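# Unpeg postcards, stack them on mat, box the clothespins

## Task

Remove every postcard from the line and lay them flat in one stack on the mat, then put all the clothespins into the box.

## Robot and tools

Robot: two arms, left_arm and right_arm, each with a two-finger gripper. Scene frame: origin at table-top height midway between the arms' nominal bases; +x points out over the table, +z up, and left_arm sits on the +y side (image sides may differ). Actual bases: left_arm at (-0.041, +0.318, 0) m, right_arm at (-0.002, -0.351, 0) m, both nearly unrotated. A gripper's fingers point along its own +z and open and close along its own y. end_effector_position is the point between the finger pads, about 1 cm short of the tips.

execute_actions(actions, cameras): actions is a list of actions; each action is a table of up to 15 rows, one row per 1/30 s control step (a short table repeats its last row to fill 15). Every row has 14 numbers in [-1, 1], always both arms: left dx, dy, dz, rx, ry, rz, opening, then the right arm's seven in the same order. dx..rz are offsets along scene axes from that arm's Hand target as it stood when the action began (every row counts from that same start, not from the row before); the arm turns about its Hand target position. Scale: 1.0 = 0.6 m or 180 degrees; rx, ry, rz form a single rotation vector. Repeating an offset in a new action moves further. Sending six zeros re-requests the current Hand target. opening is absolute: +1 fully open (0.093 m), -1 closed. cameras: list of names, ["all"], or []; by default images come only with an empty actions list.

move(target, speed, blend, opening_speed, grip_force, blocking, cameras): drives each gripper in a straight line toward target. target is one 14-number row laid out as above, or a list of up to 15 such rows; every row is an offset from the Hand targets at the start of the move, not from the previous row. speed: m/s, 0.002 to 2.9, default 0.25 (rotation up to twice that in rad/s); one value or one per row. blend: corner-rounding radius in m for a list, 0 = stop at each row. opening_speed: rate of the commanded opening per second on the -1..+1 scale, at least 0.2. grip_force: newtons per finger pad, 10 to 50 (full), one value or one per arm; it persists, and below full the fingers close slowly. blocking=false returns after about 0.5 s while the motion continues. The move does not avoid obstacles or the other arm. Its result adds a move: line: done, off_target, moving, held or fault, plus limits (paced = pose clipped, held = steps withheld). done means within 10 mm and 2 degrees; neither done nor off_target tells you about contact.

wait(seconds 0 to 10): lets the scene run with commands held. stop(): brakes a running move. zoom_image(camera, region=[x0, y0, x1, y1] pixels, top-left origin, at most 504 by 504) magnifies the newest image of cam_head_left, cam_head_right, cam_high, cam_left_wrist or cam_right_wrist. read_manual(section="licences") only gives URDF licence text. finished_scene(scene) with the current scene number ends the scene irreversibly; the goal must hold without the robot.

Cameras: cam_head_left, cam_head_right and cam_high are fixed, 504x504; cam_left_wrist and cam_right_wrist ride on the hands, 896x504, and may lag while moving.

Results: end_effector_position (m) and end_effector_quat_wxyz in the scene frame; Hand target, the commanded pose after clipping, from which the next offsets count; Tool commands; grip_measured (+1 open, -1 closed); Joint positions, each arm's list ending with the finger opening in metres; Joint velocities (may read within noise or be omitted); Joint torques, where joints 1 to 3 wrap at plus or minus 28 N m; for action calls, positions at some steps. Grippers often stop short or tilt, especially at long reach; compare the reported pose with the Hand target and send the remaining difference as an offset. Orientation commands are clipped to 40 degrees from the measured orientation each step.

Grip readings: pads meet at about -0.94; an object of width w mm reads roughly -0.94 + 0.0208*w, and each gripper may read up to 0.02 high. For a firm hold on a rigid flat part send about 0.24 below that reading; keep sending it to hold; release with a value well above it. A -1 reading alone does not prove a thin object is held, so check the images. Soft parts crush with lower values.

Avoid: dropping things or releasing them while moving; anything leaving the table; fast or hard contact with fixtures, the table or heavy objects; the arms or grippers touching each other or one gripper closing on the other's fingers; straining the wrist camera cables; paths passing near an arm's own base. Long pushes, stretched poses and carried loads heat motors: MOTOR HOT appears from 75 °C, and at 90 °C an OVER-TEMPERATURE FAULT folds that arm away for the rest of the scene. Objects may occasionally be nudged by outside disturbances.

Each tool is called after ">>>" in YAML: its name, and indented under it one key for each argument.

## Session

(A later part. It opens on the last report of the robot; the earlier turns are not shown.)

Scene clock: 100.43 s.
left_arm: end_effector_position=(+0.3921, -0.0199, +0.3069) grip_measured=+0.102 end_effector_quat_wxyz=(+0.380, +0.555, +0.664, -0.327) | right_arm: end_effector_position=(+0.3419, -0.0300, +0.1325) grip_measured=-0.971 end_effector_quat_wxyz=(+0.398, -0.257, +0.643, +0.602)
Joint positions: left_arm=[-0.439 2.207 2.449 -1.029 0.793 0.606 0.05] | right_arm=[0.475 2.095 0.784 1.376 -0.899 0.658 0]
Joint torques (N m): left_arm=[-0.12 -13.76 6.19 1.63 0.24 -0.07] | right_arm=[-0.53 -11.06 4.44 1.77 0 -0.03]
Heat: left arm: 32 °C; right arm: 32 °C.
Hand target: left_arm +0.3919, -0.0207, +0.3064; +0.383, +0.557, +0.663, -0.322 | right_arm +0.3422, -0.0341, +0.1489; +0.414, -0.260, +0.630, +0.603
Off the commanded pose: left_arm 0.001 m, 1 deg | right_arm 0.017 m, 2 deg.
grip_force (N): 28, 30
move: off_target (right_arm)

>>> move:
  target: [0, 0, 0, 0, 0, 0, -1, 0, 0, 0, 0, 0, 0, -1]
  opening_speed: 0.5
  cameras: ["cam_left_wrist"]

Scene clock: 104.13 s.
left_arm: end_effector_position=(+0.3930, -0.0203, +0.3079) grip_measured=-0.645 end_effector_quat_wxyz=(+0.383, +0.555, +0.662, -0.326) | right_arm: end_effector_position=(+0.3419, -0.0300, +0.1325) grip_measured=-0.971 end_effector_quat_wxyz=(+0.398, -0.257, +0.643, +0.602)
Joint positions: left_arm=[-0.439 2.207 2.449 -1.022 0.793 0.606 0.014] | right_arm=[0.475 2.095 0.784 1.376 -0.899 0.658 0]
Joint torques (N m): left_arm=[-0.12 -13.82 6.09 1.6 0.23 -0.08] | right_arm=[-0.39 -11.03 4.44 1.77 -0.02 -0.03]
Heat: left arm: 33 °C; right arm: 33 °C.
Hand target: left_arm +0.3919, -0.0207, +0.3064; +0.383, +0.557, +0.663, -0.322 | right_arm +0.3422, -0.0341, +0.1489; +0.414, -0.260, +0.630, +0.603
Off the commanded pose: left_arm 0.002 m, 1 deg | right_arm 0.017 m, 2 deg.
grip_force (N): 28, 30
move: off_target (right_arm)
camera_calibration:
cam_left_wrist: T_world_to_cam=[[-0.984654, -0.174434, -0.00546027, 0.387262], [-0.136481, 0.789161, -0.598831, 0.295531], [0.108766, -0.588896, -0.800857, 0.279699], [0, 0, 0, 1]] pos_world=[0.391232, -0.000955847, 0.403086]
Images, in order (width x height): cam_left_wrist 896x504.

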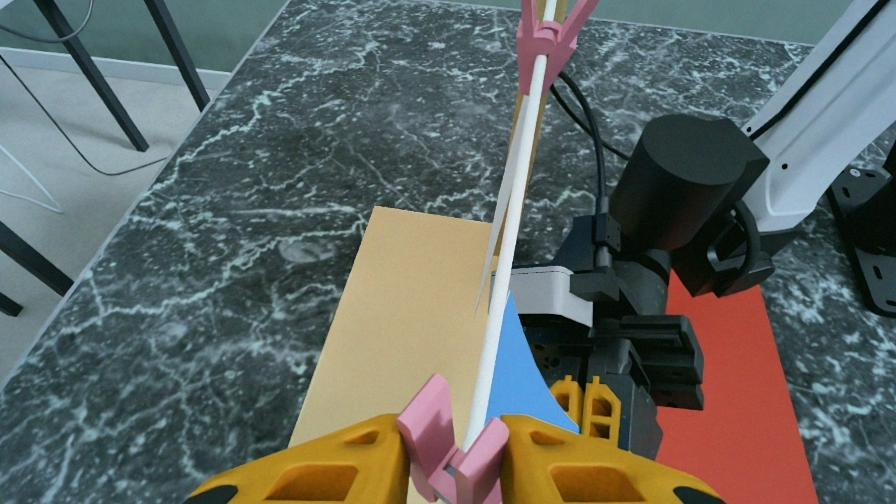

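>>> move:
  target: [0, 0, 0.1, 0, 0, 0, -1, 0, 0, 0, 0, 0, 0, -1]
  speed: 0.12
  cameras: ["cam_left_wrist", "cam_head_left", "cam_high"]

Scene clock: 105.73 s.
left_arm: end_effector_position=(+0.3887, -0.0179, +0.3727) grip_measured=-0.658 end_effector_quat_wxyz=(+0.430, +0.534, +0.650, -0.327) | right_arm: end_effector_position=(+0.3419, -0.0300, +0.1325) grip_measured=-0.971 end_effector_quat_wxyz=(+0.398, -0.256, +0.643, +0.602)
Joint positions: left_arm=[-0.439 2.307 2.847 -1.173 0.788 0.516 0.014] | right_arm=[0.475 2.095 0.784 1.376 -0.899 0.659 0]
Joint torques (N m): left_arm=[-0.21 -11.08 8.57 1.62 0.16 -0.17] | right_arm=[-0.5 -11.02 4.41 1.79 0.01 -0.05]
Heat: left arm: 33 °C; right arm: 33 °C.
Hand target: left_arm +0.3920, -0.0206, +0.3665; +0.384, +0.557, +0.663, -0.322 | right_arm +0.3422, -0.0341, +0.1489; +0.414, -0.260, +0.630, +0.603
Off the commanded pose: left_arm 0.008 m, 6 deg | right_arm 0.017 m, 2 deg.
elbow stopped short (left arm): the move would have taken joint 3 (elbow) straighter than the controller allows.
grip_force (N): 28, 30
move: off_target (left_arm, right_arm)
camera_calibration:
cam_left_wrist: T_world_to_cam=[[-0.974503, -0.219764, -0.045262, 0.393863], [-0.134914, 0.735092, -0.664408, 0.354624], [0.179284, -0.64136, -0.745999, 0.28464], [0, 0, 0, 1]] pos_world=[0.380633, 0.00843265, 0.465783]
Images, in order (width x height): cam_head_left 504x504, cam_high 504x504, cam_left_wrist 896x504.

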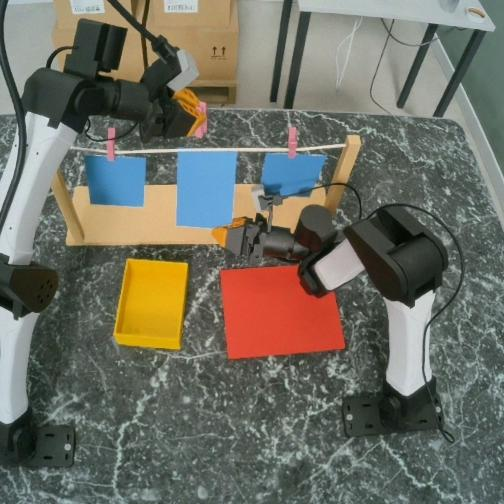

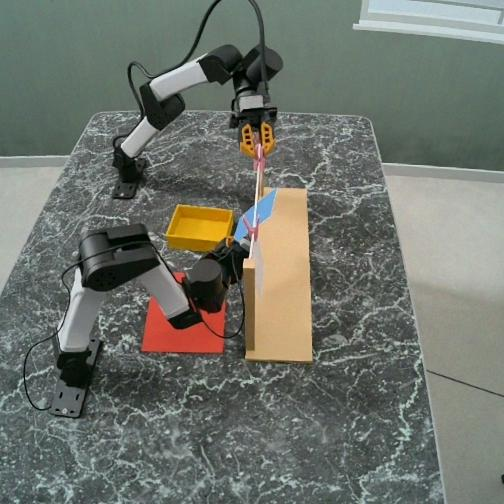

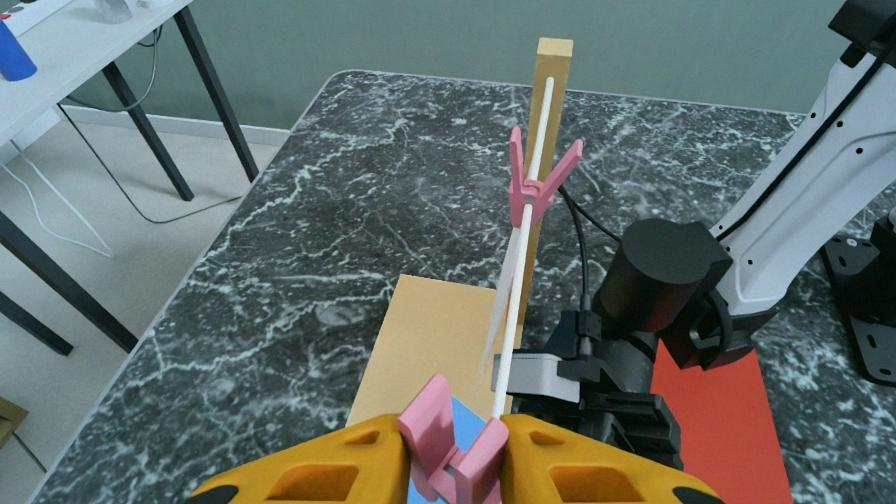

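>>> zoom_image:
  camera: "cam_head_left"
  region: [90, 240, 220, 370]

Scaled by 3.877 from the camera's 504x504 image, which has a finer 720x720 frame.

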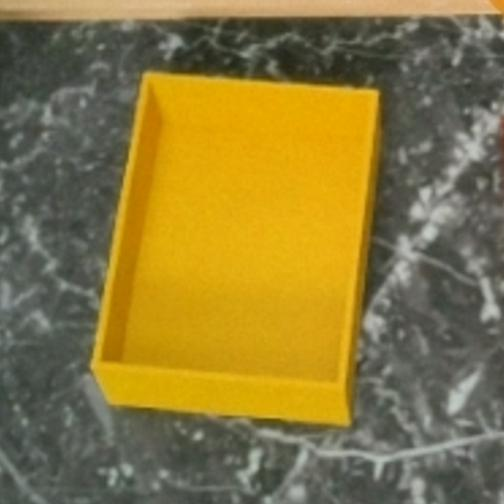

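>>> move:
  target: [-0.1367, 0.1177, 0.0058, 0.117, 0.0037, -0.0432, -1, -0.1, -0.0083, -0.02, 0, 0, 0, -1]
  speed: 0.1
  cameras: ["cam_head_left", "cam_high"]

Scene clock: 115.10 s.
left_arm: end_effector_position=(+0.3158, +0.0431, +0.3621) grip_measured=-0.658 end_effector_quat_wxyz=(+0.344, +0.614, +0.671, -0.231) | right_arm: end_effector_position=(+0.2848, -0.0397, +0.1113) grip_measured=-0.971 end_effector_quat_wxyz=(+0.377, -0.243, +0.664, +0.599)
Joint positions: left_arm=[-0.431 2.088 2.7 -1.56 0.63 0.838 0.014] | right_arm=[0.535 2.03 0.543 1.488 -0.835 0.659 0]
Joint torques (N m): left_arm=[0.66 -13.03 4.78 1.28 0.22 0.04] | right_arm=[0.92 -9.88 3.63 2.27 0.07 -0.16]
Heat: left arm: 35 °C; right arm: 35 °C.
Hand target: left_arm +0.3099, +0.0500, +0.3699; +0.249, +0.659, +0.674, -0.224 | right_arm +0.2820, -0.0391, +0.1368; +0.414, -0.260, +0.630, +0.603
Off the commanded pose: left_arm 0.012 m, 12 deg | right_arm 0.026 m, 6 deg.
elbow stopped short (left arm): the move would have taken joint 3 (elbow) straighter than the controller allows.
joint sent to its limit (left arm) — joint 4 (wrist pitch), lower limit. The joint targets are off in orientation, not in position.
grip_force (N): 28, 30
move: off_target (left_arm, right_arm)
Images, in order (width x height): cam_head_left 504x504, cam_high 504x504.

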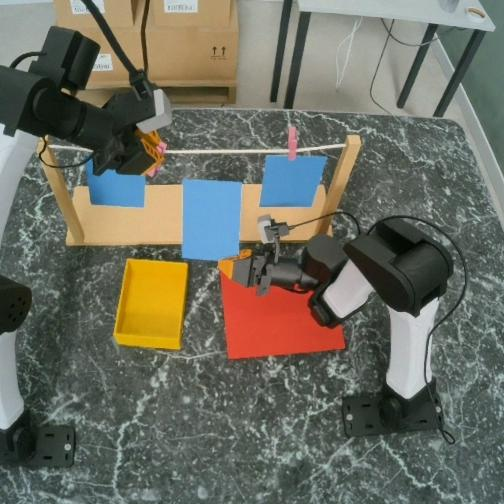

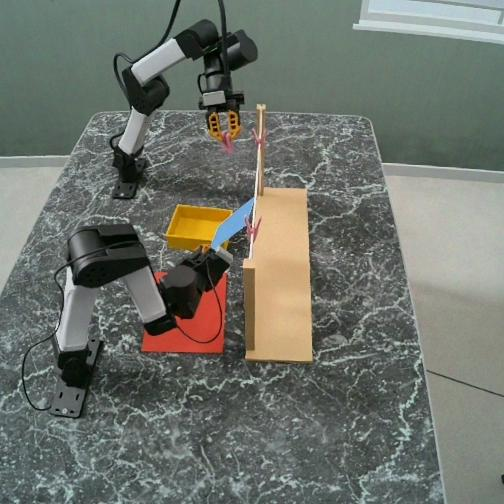

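>>> move:
  target:
    - [-0.0833, 0.0367, -0.1333, 0.117, 0.0036, -0.0433, -1, -0.1167, -0.0667, 0.025, 0, 0, 0, -1]
    - [-0.109, 0.0367, -0.3333, 0.117, 0.0036, -0.0433, -1, -0.145, -0.2017, 0.0417, -0.0692, 0.329, -0.006, -1]
  speed: [0.16, 0.3]
  blend: [0.02, 0]
  cameras: ["cam_head_left", "cam_high", "cam_left_wrist"]

Scene clock: 121.70 s.
left_arm: end_effector_position=(+0.2464, +0.0713, +0.1629) grip_measured=-0.659 end_effector_quat_wxyz=(+0.092, +0.732, +0.663, -0.125) | right_arm: end_effector_position=(+0.1899, -0.1596, +0.1555) grip_measured=-0.971 end_effector_quat_wxyz=(+0.020, +0.038, +0.814, +0.579)
Joint positions: left_arm=[-0.579 1.867 1.749 -1.333 0.288 1.068 0.014] | right_arm=[0.188 1.091 0.54 -0.384 -1.149 0.691 0]
Joint torques (N m): left_arm=[-0.25 -12.42 5.96 0.64 0.13 -0.08] | right_arm=[-0.39 -1.44 9.65 1.02 -0.58 -0.19]
Heat: left arm: 37 °C; right arm: 34 °C.
Hand target: left_arm +0.2446, +0.0719, +0.1700; +0.105, +0.736, +0.659, -0.117 | right_arm +0.1950, -0.1601, +0.1619; +0.025, +0.035, +0.814, +0.580
Off the commanded pose: left_arm 0.007 m, 2 deg | right_arm 0.008 m, 1 deg.
grip_force (N): 28, 30
move: done
camera_calibration:
cam_left_wrist: T_world_to_cam=[[-0.993886, 0.108616, 0.0198281, 0.236062], [0.110093, 0.988541, 0.103276, -0.0729749], [-0.00838345, 0.104827, -0.994455, 0.244402], [0, 0, 0, 1]] pos_world=[0.244702, 0.0208785, 0.245903]
Images, in order (width x height): cam_head_left 504x504, cam_high 504x504, cam_left_wrist 896x504.

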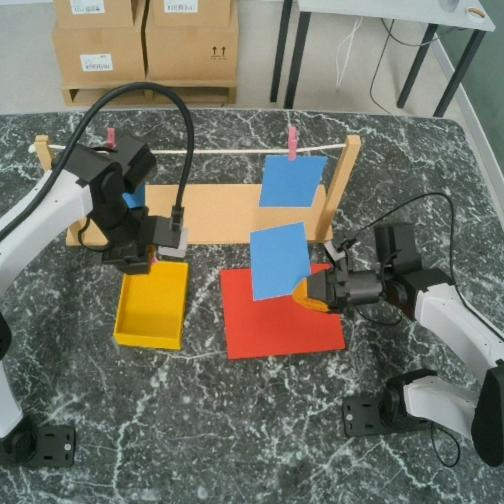

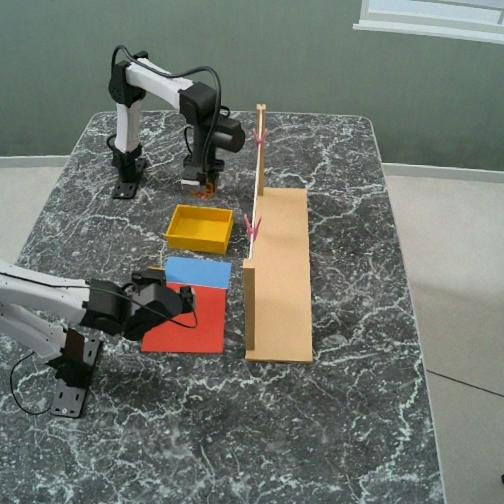

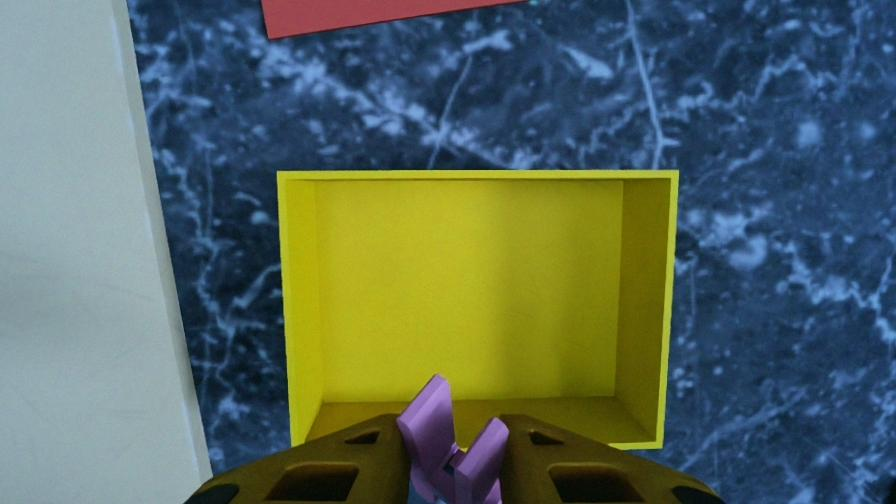

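>>> zoom_image:
  camera: "cam_head_left"
  region: [215, 205, 355, 365]

>>> move:
  target:
    - [-0.0133, 0, -0.1667, 0, 0, 0, -1, 0, 0, 0, 0, 0, 0, -1]
    - [-0.0133, 0, -0.2233, 0, 0, 0, -1, 0, 0, 0, 0, 0, 0, -1]
  speed: [0.2, 0.06]
  blend: [0.01, 0]
  cameras: ["cam_left_wrist"]

Scaled by 3.150 from the camera's 504x504 image, which has a finer 720x720 frame.

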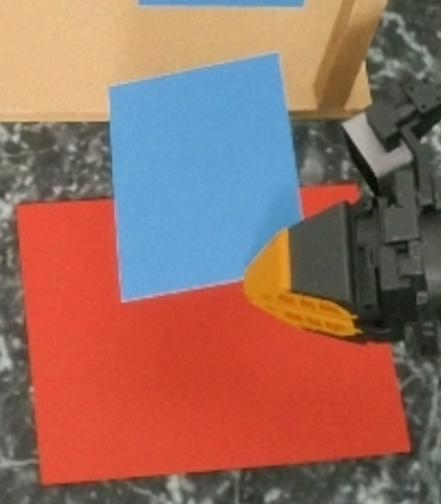

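Scene clock: 124.57 s.
left_arm: end_effector_position=(+0.2377, +0.0715, +0.0478) grip_measured=-0.659 end_effector_quat_wxyz=(+0.113, +0.736, +0.657, -0.118) | right_arm: end_effector_position=(+0.1897, -0.1597, +0.1554) grip_measured=-0.971 end_effector_quat_wxyz=(+0.020, +0.038, +0.815, +0.579)
Joint positions: left_arm=[-0.594 1.851 1.258 -0.811 0.284 1.063 0.014] | right_arm=[0.188 1.091 0.54 -0.386 -1.149 0.69 0]
Joint torques (N m): left_arm=[-0.12 -7.57 5.52 0.87 0.15 -0.17] | right_arm=[-0.32 -1.33 9.59 1 -0.57 -0.18]
Heat: left arm: 37 °C; right arm: 33 °C.
Hand target: left_arm +0.2365, +0.0720, +0.0359; +0.105, +0.736, +0.659, -0.117 | right_arm +0.1951, -0.1601, +0.1619; +0.025, +0.035, +0.814, +0.580
Off the commanded pose: left_arm 0.012 m, 1 deg | right_arm 0.008 m, 1 deg.
grip_force (N): 28, 30
move: off_target (left_arm)
camera_calibration:
cam_left_wrist: T_world_to_cam=[[-0.992917, 0.11666, -0.0224901, 0.231014], [0.114374, 0.989811, 0.0848088, -0.0606475], [0.0321548, 0.0816358, -0.996143, 0.121892], [0, 0, 0, 1]] pos_world=[0.232395, 0.0231286, 0.131761]
Images, in order (width x height): cam_left_wrist 896x504.

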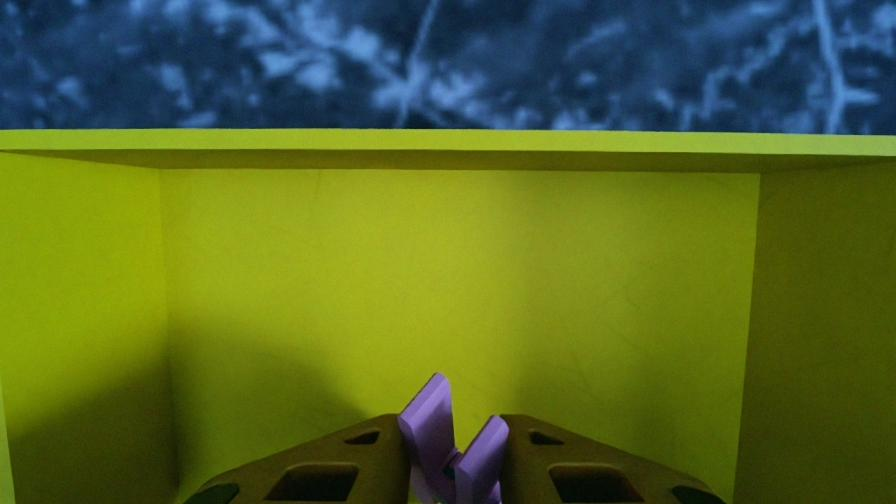

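>>> move:
  target: [0, 0, -0.0233, 0, 0, 0, -1, -0.04, 0.025, -0.1367, 0, 0, 0, -1]
  speed: 0.12

Scene clock: 128.80 s.
left_arm: end_effector_position=(+0.2412, +0.0681, +0.0433) grip_measured=-0.660 end_effector_quat_wxyz=(+0.128, +0.737, +0.654, -0.115) | right_arm: end_effector_position=(+0.1719, -0.1461, +0.0830) grip_measured=-0.971 end_effector_quat_wxyz=(+0.025, +0.035, +0.812, +0.582)
Joint positions: left_arm=[-0.596 1.851 1.233 -0.755 0.285 1.062 0.014] | right_arm=[0.286 1.224 0.227 0.232 -1.087 0.866 0]
Joint torques (N m): left_arm=[0.09 -5.98 4.78 0.88 0.13 -0.16] | right_arm=[0.92 -1.26 5.44 1.5 -0.36 -0.04]
Heat: left arm: 37 °C; right arm: 32 °C.
Hand target: left_arm +0.2366, +0.0720, +0.0220; +0.105, +0.736, +0.659, -0.117 | right_arm +0.1711, -0.1451, +0.0799; +0.025, +0.035, +0.814, +0.580
Off the commanded pose: left_arm 0.022 m, 3 deg | right_arm 0.003 m, 0 deg.
grip_force (N): 28, 30
move: off_target (left_arm)

>>> move:
  target: [0.0067, -0.005, 0.03, 0, 0, 0, -0.05, 0, 0, -0.0417, 0, 0, 0, -1]
  speed: 0.05
  opening_speed: 0.5
  cameras: ["cam_left_wrist", "cam_head_left", "cam_head_right"]

Scene clock: 131.30 s.
left_arm: end_effector_position=(+0.2374, +0.0710, +0.0419) grip_measured=-0.052 end_effector_quat_wxyz=(+0.108, +0.736, +0.657, -0.119) | right_arm: end_effector_position=(+0.1725, -0.1461, +0.0574) grip_measured=-0.971 end_effector_quat_wxyz=(+0.025, +0.036, +0.813, +0.581)
Joint positions: left_arm=[-0.596 1.867 1.256 -0.803 0.284 1.062 0.043] | right_arm=[0.286 1.4 0.172 0.462 -1.085 0.867 0]
Joint torques (N m): left_arm=[-0.01 -7.94 8.92 0.55 0.15 -0.17] | right_arm=[0.91 -1.88 4.48 1.52 -0.37 -0.05]
Heat: left arm: 37 °C; right arm: 32 °C.
Hand target: left_arm +0.2405, +0.0690, +0.0399; +0.105, +0.736, +0.659, -0.117 | right_arm +0.1711, -0.1451, +0.0549; +0.026, +0.035, +0.814, +0.580
Off the commanded pose: left_arm 0.004 m, 0 deg | right_arm 0.003 m, 0 deg.
grip_force (N): 28, 30
move: done
camera_calibration:
cam_left_wrist: T_world_to_cam=[[-0.992932, 0.117908, -0.0135853, 0.230184], [0.116232, 0.989158, 0.0897627, -0.0601004], [0.0240218, 0.0875492, -0.995871, 0.117613], [0, 0, 0, 1]] pos_world=[0.232717, 0.0220112, 0.125649]
Images, in order (width x height): cam_head_left 504x504, cam_head_right 504x504, cam_left_wrist 896x504.

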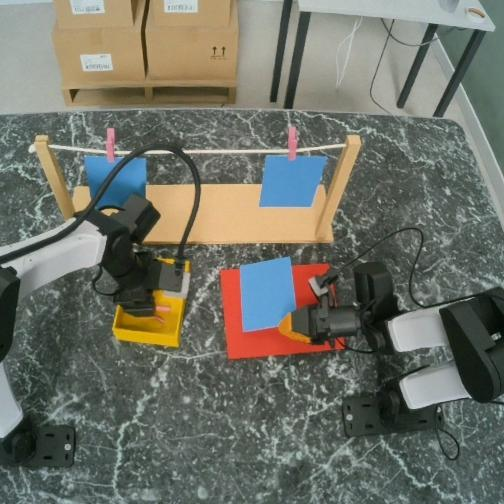

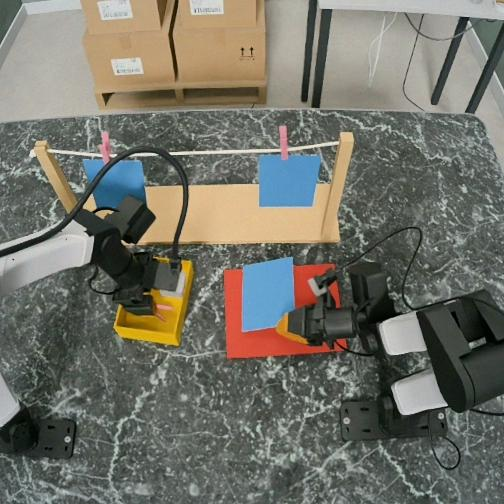

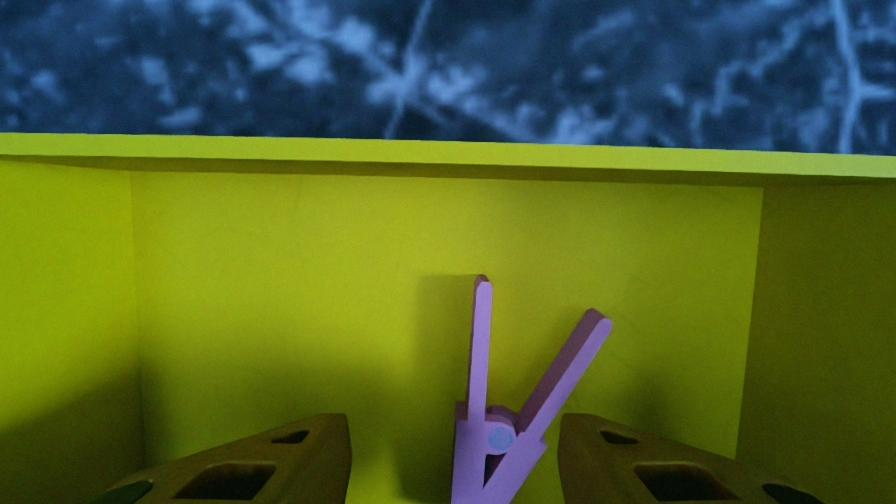

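>>> move:
  target: [0, 0, 0.1833, 0, 0, 0, -0.05, -0.0117, 0, -0.0147, 0, 0, 0, -1]
  speed: 0.12
  cameras: ["cam_head_right", "cam_high", "cam_right_wrist"]

Scene clock: 134.33 s.
left_arm: end_effector_position=(+0.2382, +0.0705, +0.1361) grip_measured=-0.052 end_effector_quat_wxyz=(+0.088, +0.735, +0.661, -0.124) | right_arm: end_effector_position=(+0.1654, -0.1459, +0.0486) grip_measured=-0.971 end_effector_quat_wxyz=(+0.024, +0.035, +0.812, +0.582)
Joint positions: left_arm=[-0.596 1.841 1.61 -1.224 0.283 1.061 0.043] | right_arm=[0.298 1.447 0.129 0.567 -1.079 0.885 0]
Joint torques (N m): left_arm=[-0.01 -11.48 9.59 0.43 0.15 -0.16] | right_arm=[1.01 -1.83 3.97 1.53 -0.32 -0.08]
Heat: left arm: 37 °C; right arm: 32 °C.
Hand target: left_arm +0.2405, +0.0690, +0.1498; +0.105, +0.736, +0.659, -0.117 | right_arm +0.1641, -0.1451, +0.0461; +0.026, +0.035, +0.814, +0.580
Off the commanded pose: left_arm 0.014 m, 2 deg | right_arm 0.003 m, 0 deg.
grip_force (N): 28, 30
move: off_target (left_arm)
camera_calibration:
cam_right_wrist: T_world_to_cam=[[-0.04609, -0.34666, -0.936858, 0.000445575], [-0.931891, -0.322876, 0.165318, 0.137882], [-0.359798, 0.880669, -0.308168, 0.288219], [0, 0, 0, 1]] pos_world=[0.232212, -0.209152, 0.0664429]
Images, in order (width x height): cam_head_right 504x504, cam_high 504x504, cam_right_wrist 896x504.

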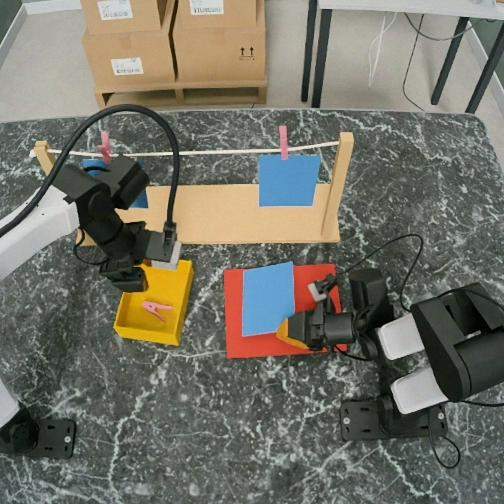

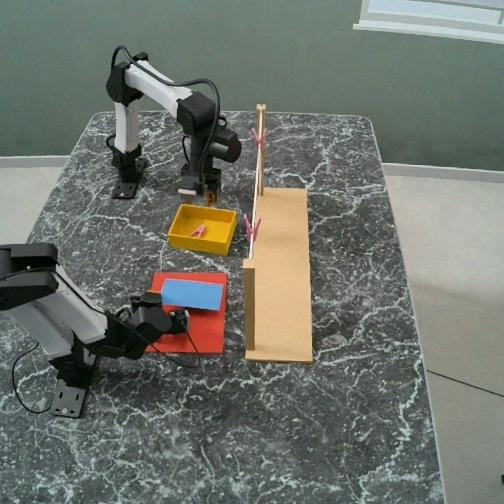

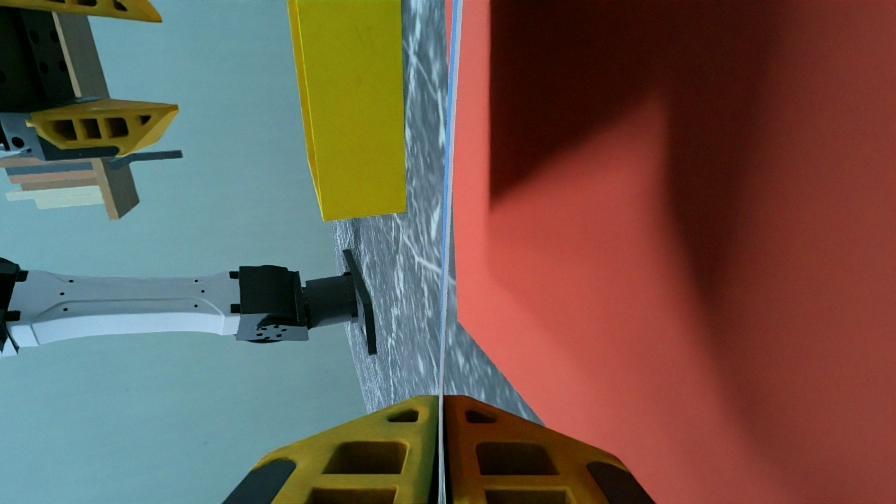

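>>> move:
  target: [0, 0, 0, 0, 0, 0, -0.05, 0, 0, -0.01, 0, 0, 0, -1]
  speed: 0.04
  cameras: ["cam_head_left"]

>>> zoom_image:
  camera: "cam_head_left"
  region: [215, 235, 355, 365]

Scene clock: 135.97 s.
left_arm: end_effector_position=(+0.2381, +0.0706, +0.1361) grip_measured=-0.052 end_effector_quat_wxyz=(+0.088, +0.735, +0.661, -0.124) | right_arm: end_effector_position=(+0.1656, -0.1459, +0.0424) grip_measured=-0.971 end_effector_quat_wxyz=(+0.024, +0.035, +0.812, +0.581)
Joint positions: left_arm=[-0.596 1.841 1.61 -1.225 0.283 1.061 0.043] | right_arm=[0.298 1.505 0.12 0.634 -1.078 0.885 0]
Joint torques (N m): left_arm=[0.01 -11.51 9.58 0.44 0.16 -0.16] | right_arm=[0.98 -2.03 3.71 1.52 -0.36 -0.08]
Heat: left arm: 37 °C; right arm: 32 °C.
Hand target: left_arm +0.2405, +0.0690, +0.1499; +0.105, +0.736, +0.659, -0.117 | right_arm +0.1641, -0.1451, +0.0401; +0.026, +0.035, +0.814, +0.580
Off the commanded pose: left_arm 0.014 m, 2 deg | right_arm 0.003 m, 0 deg.
grip_force (N): 28, 30
move: off_target (left_arm)
Images, in order (width x height): cam_head_left 504x504.

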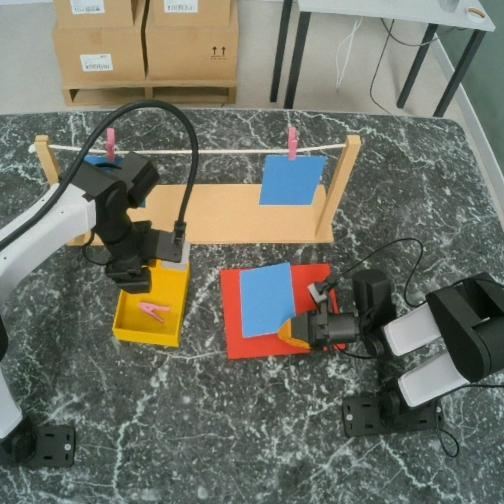

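Scaled by 3.600 from the camera's 504x504 image, which has a finer 720x720 frame.

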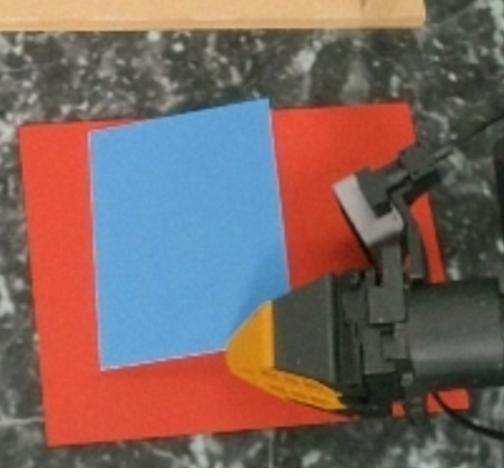

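>>> move:
  target:
    - [0.01, 0.01, 0.03, 0, 0, 0, -0.05, 0, 0, 0.003, 0, 0, 0, -0.72]
    - [0.0662, 0.0675, 0.1543, -0.1226, -0.0092, 0.0564, -0.05, -0.0005, -0.0063, 0.0053, -0.166, 0.0145, 0, -0.72]
    - [0.1325, 0.135, 0.3085, -0.2452, -0.0185, 0.1128, 0.1, -0.0062, -0.0717, 0.0777, -0.166, 0.0145, 0, -0.72]
  speed: [0.1, 0.16, 0.12]
  blend: [0, 0.003, 0]
  opening_speed: 0.4
  cameras: ["cam_head_left", "cam_head_right", "cam_high"]

Scene clock: 150.50 s.
left_arm: end_effector_position=(+0.3234, +0.1503, +0.3143) grip_measured=+0.098 end_effector_quat_wxyz=(+0.383, +0.513, +0.697, -0.323) | right_arm: end_effector_position=(+0.1552, -0.1890, +0.0758) grip_measured=-0.721 end_effector_quat_wxyz=(+0.003, +0.045, +0.939, +0.342)
Joint positions: left_arm=[-0.074 1.722 1.841 -1.196 0.971 0.928 0.05] | right_arm=[0.348 1.082 0.555 -0.732 -0.635 0.537 0.011]
Joint torques (N m): left_arm=[0.49 -11.02 9.68 1.22 0.65 -0.12] | right_arm=[-0.4 -3.11 9.21 0.71 -0.47 -0.17]
Heat: left arm: 38 °C; right arm: 32 °C.
Hand target: left_arm +0.3201, +0.1501, +0.3350; +0.409, +0.521, +0.680, -0.314 | right_arm +0.1604, -0.1881, +0.0867; +0.015, +0.040, +0.936, +0.350
Off the commanded pose: left_arm 0.021 m, 4 deg | right_arm 0.012 m, 2 deg.
grip_force (N): 28, 30
move: off_target (left_arm, right_arm); target 3's new opening was sent with left_arm's hand 0.021 m and 4 deg from that target
Images, in order (width x height): cam_head_left 504x504, cam_head_right 504x504, cam_high 504x504.

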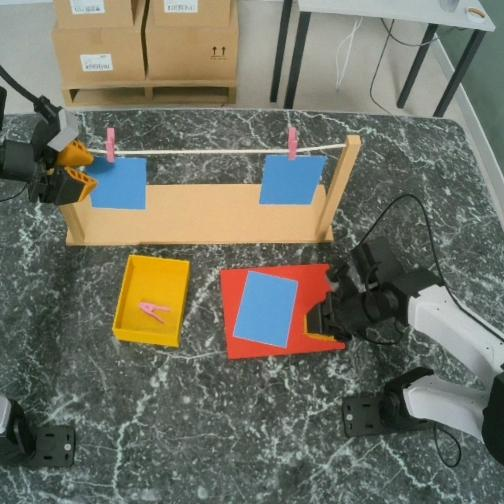

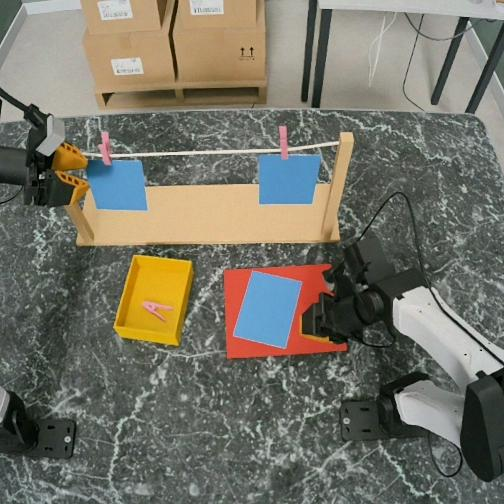

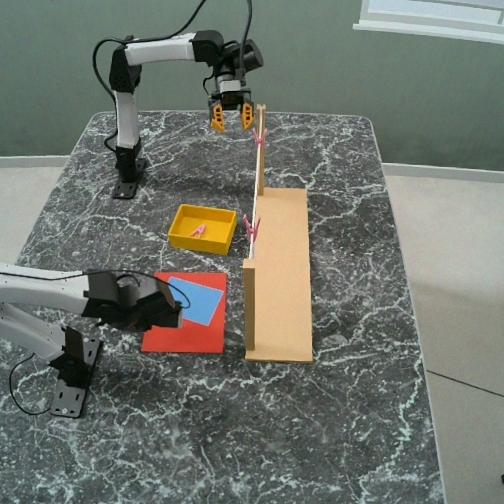

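>>> move:
  target:
    - [0, 0, 0, 0, 0, 0, 0.1, 0.0327, 0.0302, 0.1388, 0.0789, -0.2085, 0.0577, 0.52]
    - [0, 0, 0, 0, 0, 0, 0.1, 0.2993, 0.3635, 0.1222, 0.1972, -0.5213, 0.1442, 0.52]
  speed: [0.35, 0.35]
  blend: [0.03, 0]
  opening_speed: 0.6
  cameras: ["cam_right_wrist", "cam_left_wrist", "cam_head_left"]

Scene clock: 157.70 s.
left_arm: end_effector_position=(+0.3234, +0.1503, +0.3143) grip_measured=+0.098 end_effector_quat_wxyz=(+0.383, +0.513, +0.697, -0.323) | right_arm: end_effector_position=(+0.3426, +0.0266, +0.1497) grip_measured=+0.518 end_effector_quat_wxyz=(+0.575, -0.400, +0.514, +0.496)
Joint positions: left_arm=[-0.074 1.722 1.841 -1.196 0.971 0.928 0.05] | right_arm=[0.61 2.21 0.934 1.488 -0.761 0.197 0.07]
Joint torques (N m): left_arm=[0.49 -11.02 9.68 1.22 0.65 -0.12] | right_arm=[0.79 -7.25 6.78 2.27 0.01 -0.03]
Heat: left arm: 40 °C; right arm: 32 °C.
Hand target: left_arm +0.3201, +0.1501, +0.3350; +0.409, +0.521, +0.680, -0.314 | right_arm +0.3399, +0.0300, +0.1598; +0.596, -0.404, +0.482, +0.500
Off the commanded pose: left_arm 0.021 m, 4 deg | right_arm 0.011 m, 4 deg.
joint sent to its limit (right arm) — joint 4 (wrist pitch), upper limit. The joint targets still meet the commanded pose.
grip_force (N): 28, 30
move: off_target (left_arm, right_arm)
camera_calibration:
cam_left_wrist: T_world_to_cam=[[-0.962377, -0.267949, 0.0451064, 0.339479], [-0.241518, 0.767483, -0.593834, 0.190848], [0.124499, -0.582386, -0.803322, 0.387647], [0, 0, 0, 1]] pos_world=[0.324539, 0.17025, 0.409424]
cam_right_wrist: T_world_to_cam=[[0.974379, -0.214409, -0.06793, -0.320056], [-0.12617, -0.271042, -0.954263, 0.232136], [0.186191, 0.938384, -0.29115, 0.0401914], [0, 0, 0, 1]] pos_world=[0.333661, -0.0434194, 0.211479]
Images, in order (width x height): cam_head_left 504x504, cam_left_wrist 896x504, cam_right_wrist 896x504.

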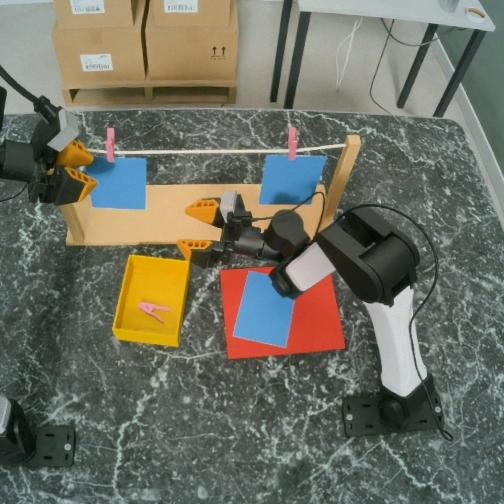

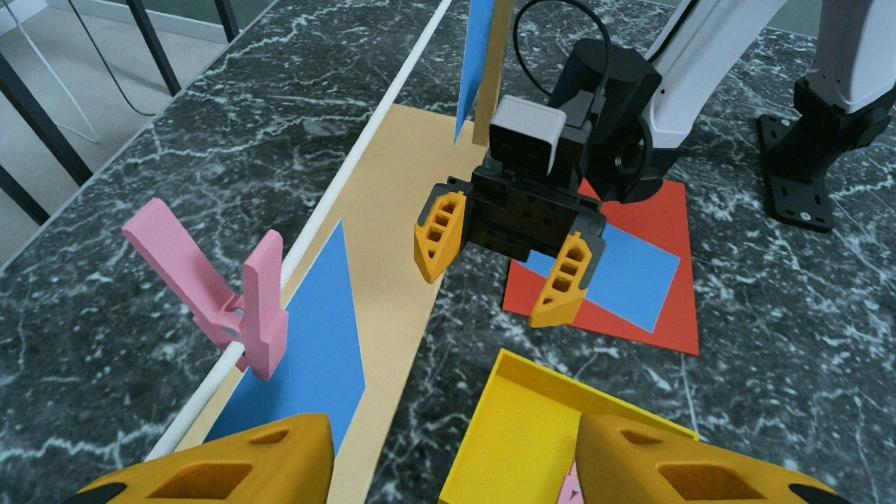

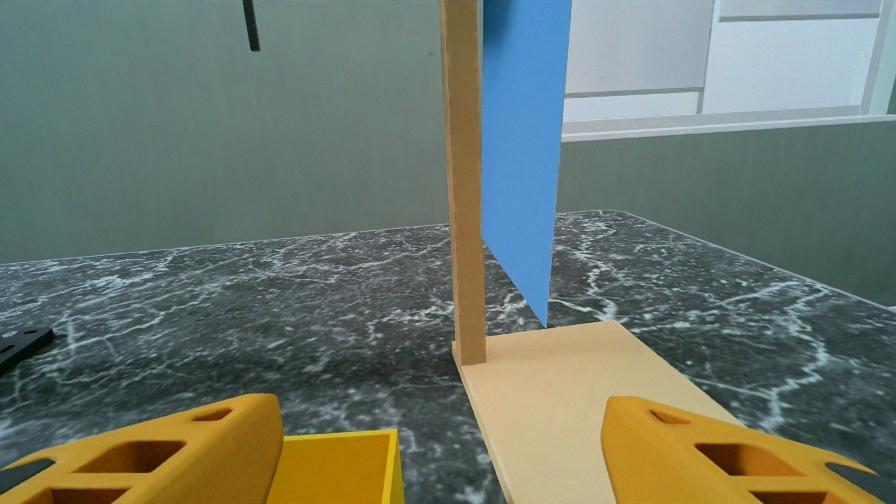

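>>> move:
  target: [0.1037, 0.0047, 0.0167, 0, 0, 0, 0.1, 0.0955, 0.109, -0.0087, 0, 0, 0, 0.52]
  speed: 0.1
  cameras: ["cam_right_wrist", "cam_left_wrist"]

Scene clock: 161.43 s.
left_arm: end_effector_position=(+0.3787, +0.1524, +0.3457) grip_measured=+0.098 end_effector_quat_wxyz=(+0.407, +0.518, +0.685, -0.311) | right_arm: end_effector_position=(+0.3948, +0.0895, +0.1619) grip_measured=+0.518 end_effector_quat_wxyz=(+0.597, -0.404, +0.478, +0.501)
Joint positions: left_arm=[-0.056 1.997 2.322 -1.352 0.982 0.937 0.05] | right_arm=[0.655 2.422 1.366 1.351 -0.733 0.197 0.07]
Joint torques (N m): left_arm=[0.69 -8.81 9.26 1.05 0.64 0.06] | right_arm=[0.84 -9.06 8.14 1.47 0.22 -0.12]
Heat: left arm: 40 °C; right arm: 32 °C.
Hand target: left_arm +0.3822, +0.1529, +0.3451; +0.409, +0.521, +0.680, -0.314 | right_arm +0.3973, +0.0953, +0.1547; +0.596, -0.404, +0.482, +0.500
Off the commanded pose: left_arm 0.004 m, 1 deg | right_arm 0.010 m, 0 deg.
grip_force (N): 28, 30
move: done
camera_calibration:
cam_left_wrist: T_world_to_cam=[[-0.961495, -0.274708, -0.00792464, 0.410893], [-0.211971, 0.759649, -0.614819, 0.218492], [0.174915, -0.589465, -0.788629, 0.38404], [0, 0, 0, 1]] pos_world=[0.374211, 0.173277, 0.440454]
cam_right_wrist: T_world_to_cam=[[0.98067, -0.194936, -0.016941, -0.369073], [-0.060642, -0.22047, -0.973507, 0.240089], [0.186037, 0.955716, -0.22803, -0.0367774], [0, 0, 0, 1]] pos_world=[0.38334, 0.0161356, 0.21909]
Images, in order (width x height): cam_left_wrist 896x504, cam_right_wrist 896x504.

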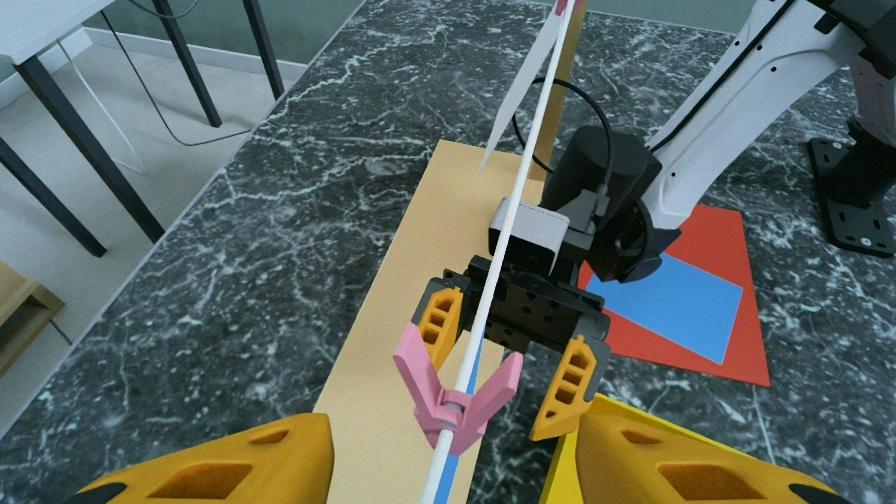

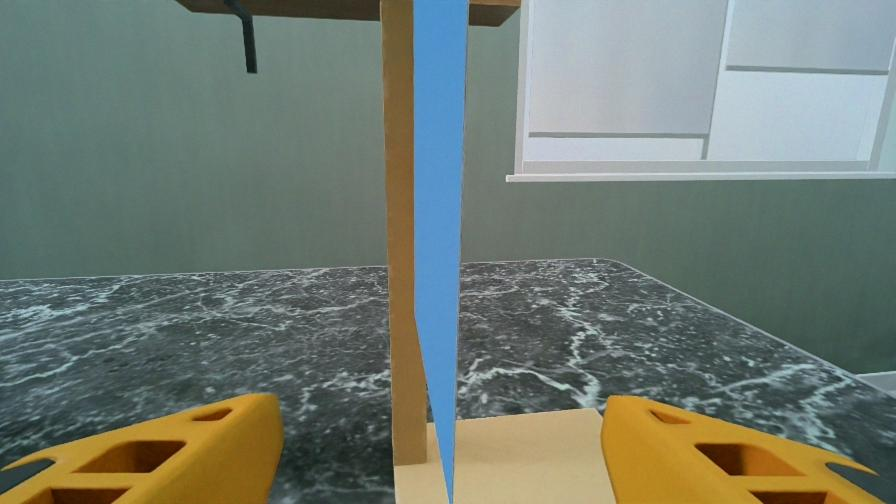

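>>> move:
  target: [0.0113, -0.049, -0.0518, 0, 0, 0, 0.1, 0.0145, 0.0478, -0.0078, 0, 0, 0, 0.52]
  speed: 0.07
  cameras: ["cam_right_wrist", "cam_left_wrist"]

Scene clock: 164.27 s.
left_arm: end_effector_position=(+0.3935, +0.1229, +0.3055) grip_measured=+0.098 end_effector_quat_wxyz=(+0.399, +0.517, +0.684, -0.325) | right_arm: end_effector_position=(+0.4029, +0.1189, +0.1580) grip_measured=+0.518 end_effector_quat_wxyz=(+0.597, -0.404, +0.478, +0.503)
Joint positions: left_arm=[-0.123 1.981 2.107 -1.104 0.968 0.849 0.05] | right_arm=[0.693 2.498 1.51 1.276 -0.699 0.186 0.07]
Joint torques (N m): left_arm=[0.02 -13.85 6.13 1.38 0.34 -0.14] | right_arm=[0.73 -9.59 8.42 1.46 0.2 -0.15]
Heat: left arm: 40 °C; right arm: 32 °C.
Hand target: left_arm +0.3890, +0.1235, +0.3140; +0.409, +0.521, +0.680, -0.314 | right_arm +0.4059, +0.1241, +0.1501; +0.596, -0.404, +0.482, +0.500
Off the commanded pose: left_arm 0.010 m, 2 deg | right_arm 0.010 m, 1 deg.
grip_force (N): 28, 30
move: done
camera_calibration:
cam_left_wrist: T_world_to_cam=[[-0.965927, -0.258083, 0.0194636, 0.408104], [-0.214367, 0.755635, -0.61892, 0.221928], [0.145025, -0.602004, -0.785213, 0.344613], [0, 0, 0, 1]] pos_world=[0.391795, 0.145086, 0.400007]
cam_right_wrist: T_world_to_cam=[[0.981144, -0.192349, -0.0189534, -0.371532], [-0.0618058, -0.219318, -0.973694, 0.243706], [0.183132, 0.956505, -0.22707, -0.0663372], [0, 0, 0, 1]] pos_world=[0.391737, 0.0454372, 0.215191]
Images, in order (width x height): cam_left_wrist 896x504, cam_right_wrist 896x504.

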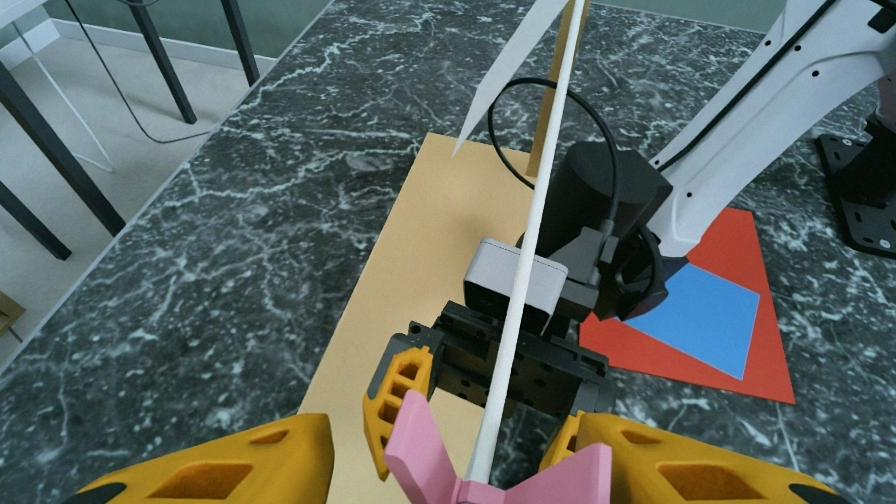

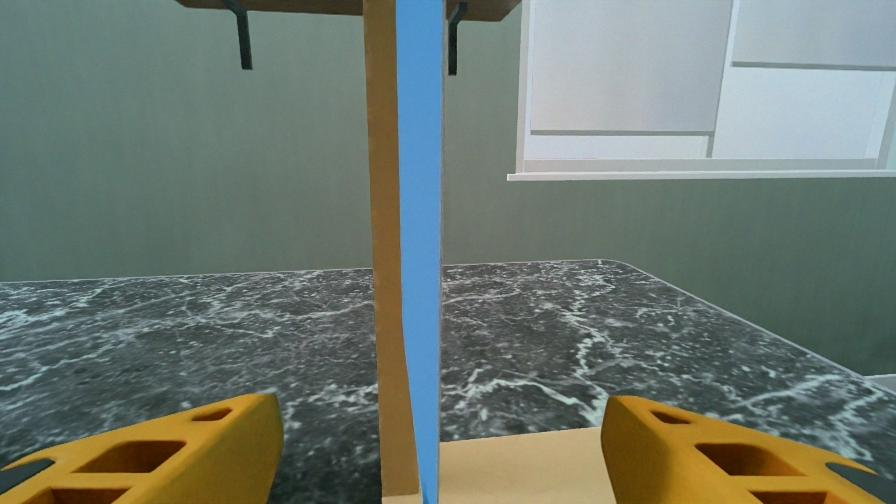

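>>> move:
  target:
    - [-0.0067, 0.0033, 0.0267, 0, 0, 0, 0.1, 0, 0, 0, 0, 0, 0, -1]
    - [-0.002, 0.001, 0.0083, 0, 0, 0, 0.1, 0, 0, 0, 0, 0, 0, -1]
  speed: 0.07
  opening_speed: 0.7
  cameras: ["cam_right_wrist", "cam_left_wrist"]

Scene clock: 170.63 s.
left_arm: end_effector_position=(+0.3914, +0.1233, +0.3119) grip_measured=+0.098 end_effector_quat_wxyz=(+0.400, +0.517, +0.684, -0.324) | right_arm: end_effector_position=(+0.4029, +0.1189, +0.1579) grip_measured=-0.971 end_effector_quat_wxyz=(+0.597, -0.404, +0.478, +0.503)
Joint positions: left_arm=[-0.123 1.981 2.134 -1.129 0.967 0.849 0.05] | right_arm=[0.693 2.498 1.51 1.276 -0.699 0.186 0]
Joint torques (N m): left_arm=[0.12 -13.35 6.2 1.36 0.36 -0.11] | right_arm=[0.66 -9.57 8.47 1.46 0.22 -0.13]
Heat: left arm: 42 °C; right arm: 33 °C.
Hand target: left_arm +0.3878, +0.1241, +0.3190; +0.409, +0.521, +0.680, -0.314 | right_arm +0.4059, +0.1241, +0.1501; +0.596, -0.404, +0.482, +0.500
Off the commanded pose: left_arm 0.008 m, 2 deg | right_arm 0.010 m, 1 deg.
grip_force (N): 28, 30
move: done
camera_calibration:
cam_left_wrist: T_world_to_cam=[[-0.965788, -0.258744, 0.0174564, 0.406688], [-0.213631, 0.755626, -0.619186, 0.224992], [0.14702, -0.601732, -0.78505, 0.349272], [0, 0, 0, 1]] pos_world=[0.38949, 0.145386, 0.406409]
cam_right_wrist: T_world_to_cam=[[0.981124, -0.192455, -0.0188716, -0.371539], [-0.0618079, -0.219622, -0.973625, 0.243608], [0.183235, 0.956414, -0.227372, -0.0663315], [0, 0, 0, 1]] pos_world=[0.391737, 0.0454375, 0.21509]
Images, in order (width x height): cam_left_wrist 896x504, cam_right_wrist 896x504.

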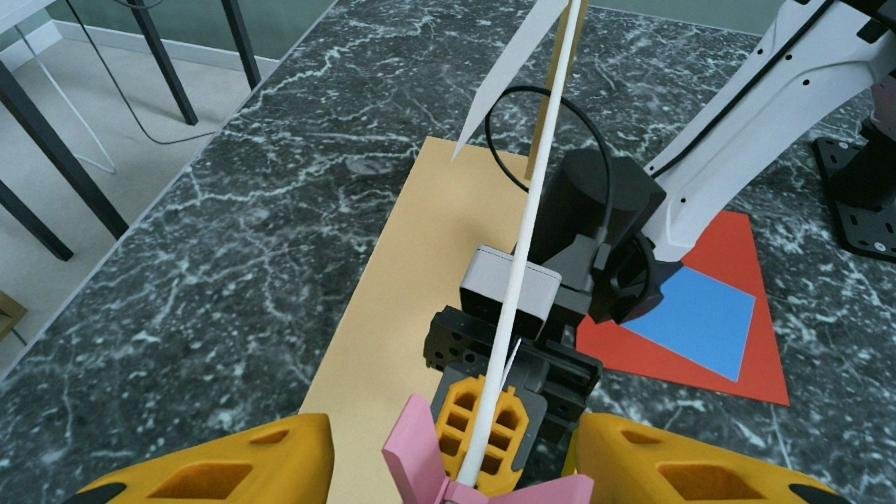

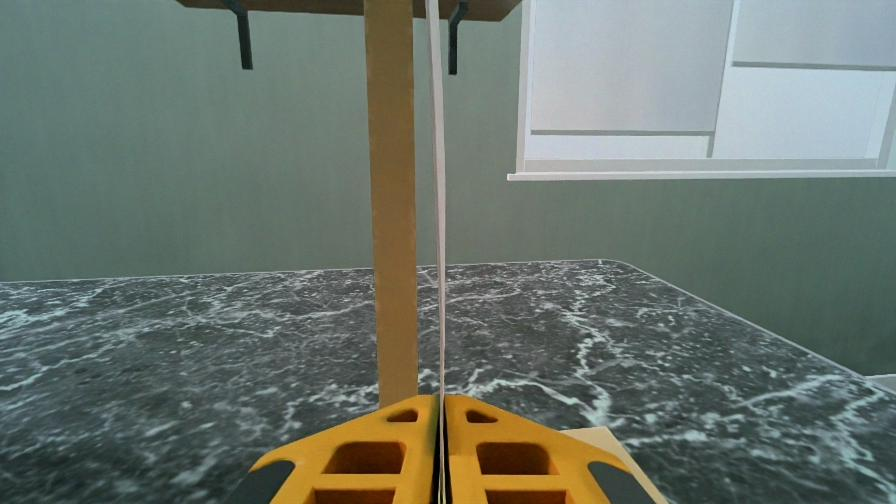

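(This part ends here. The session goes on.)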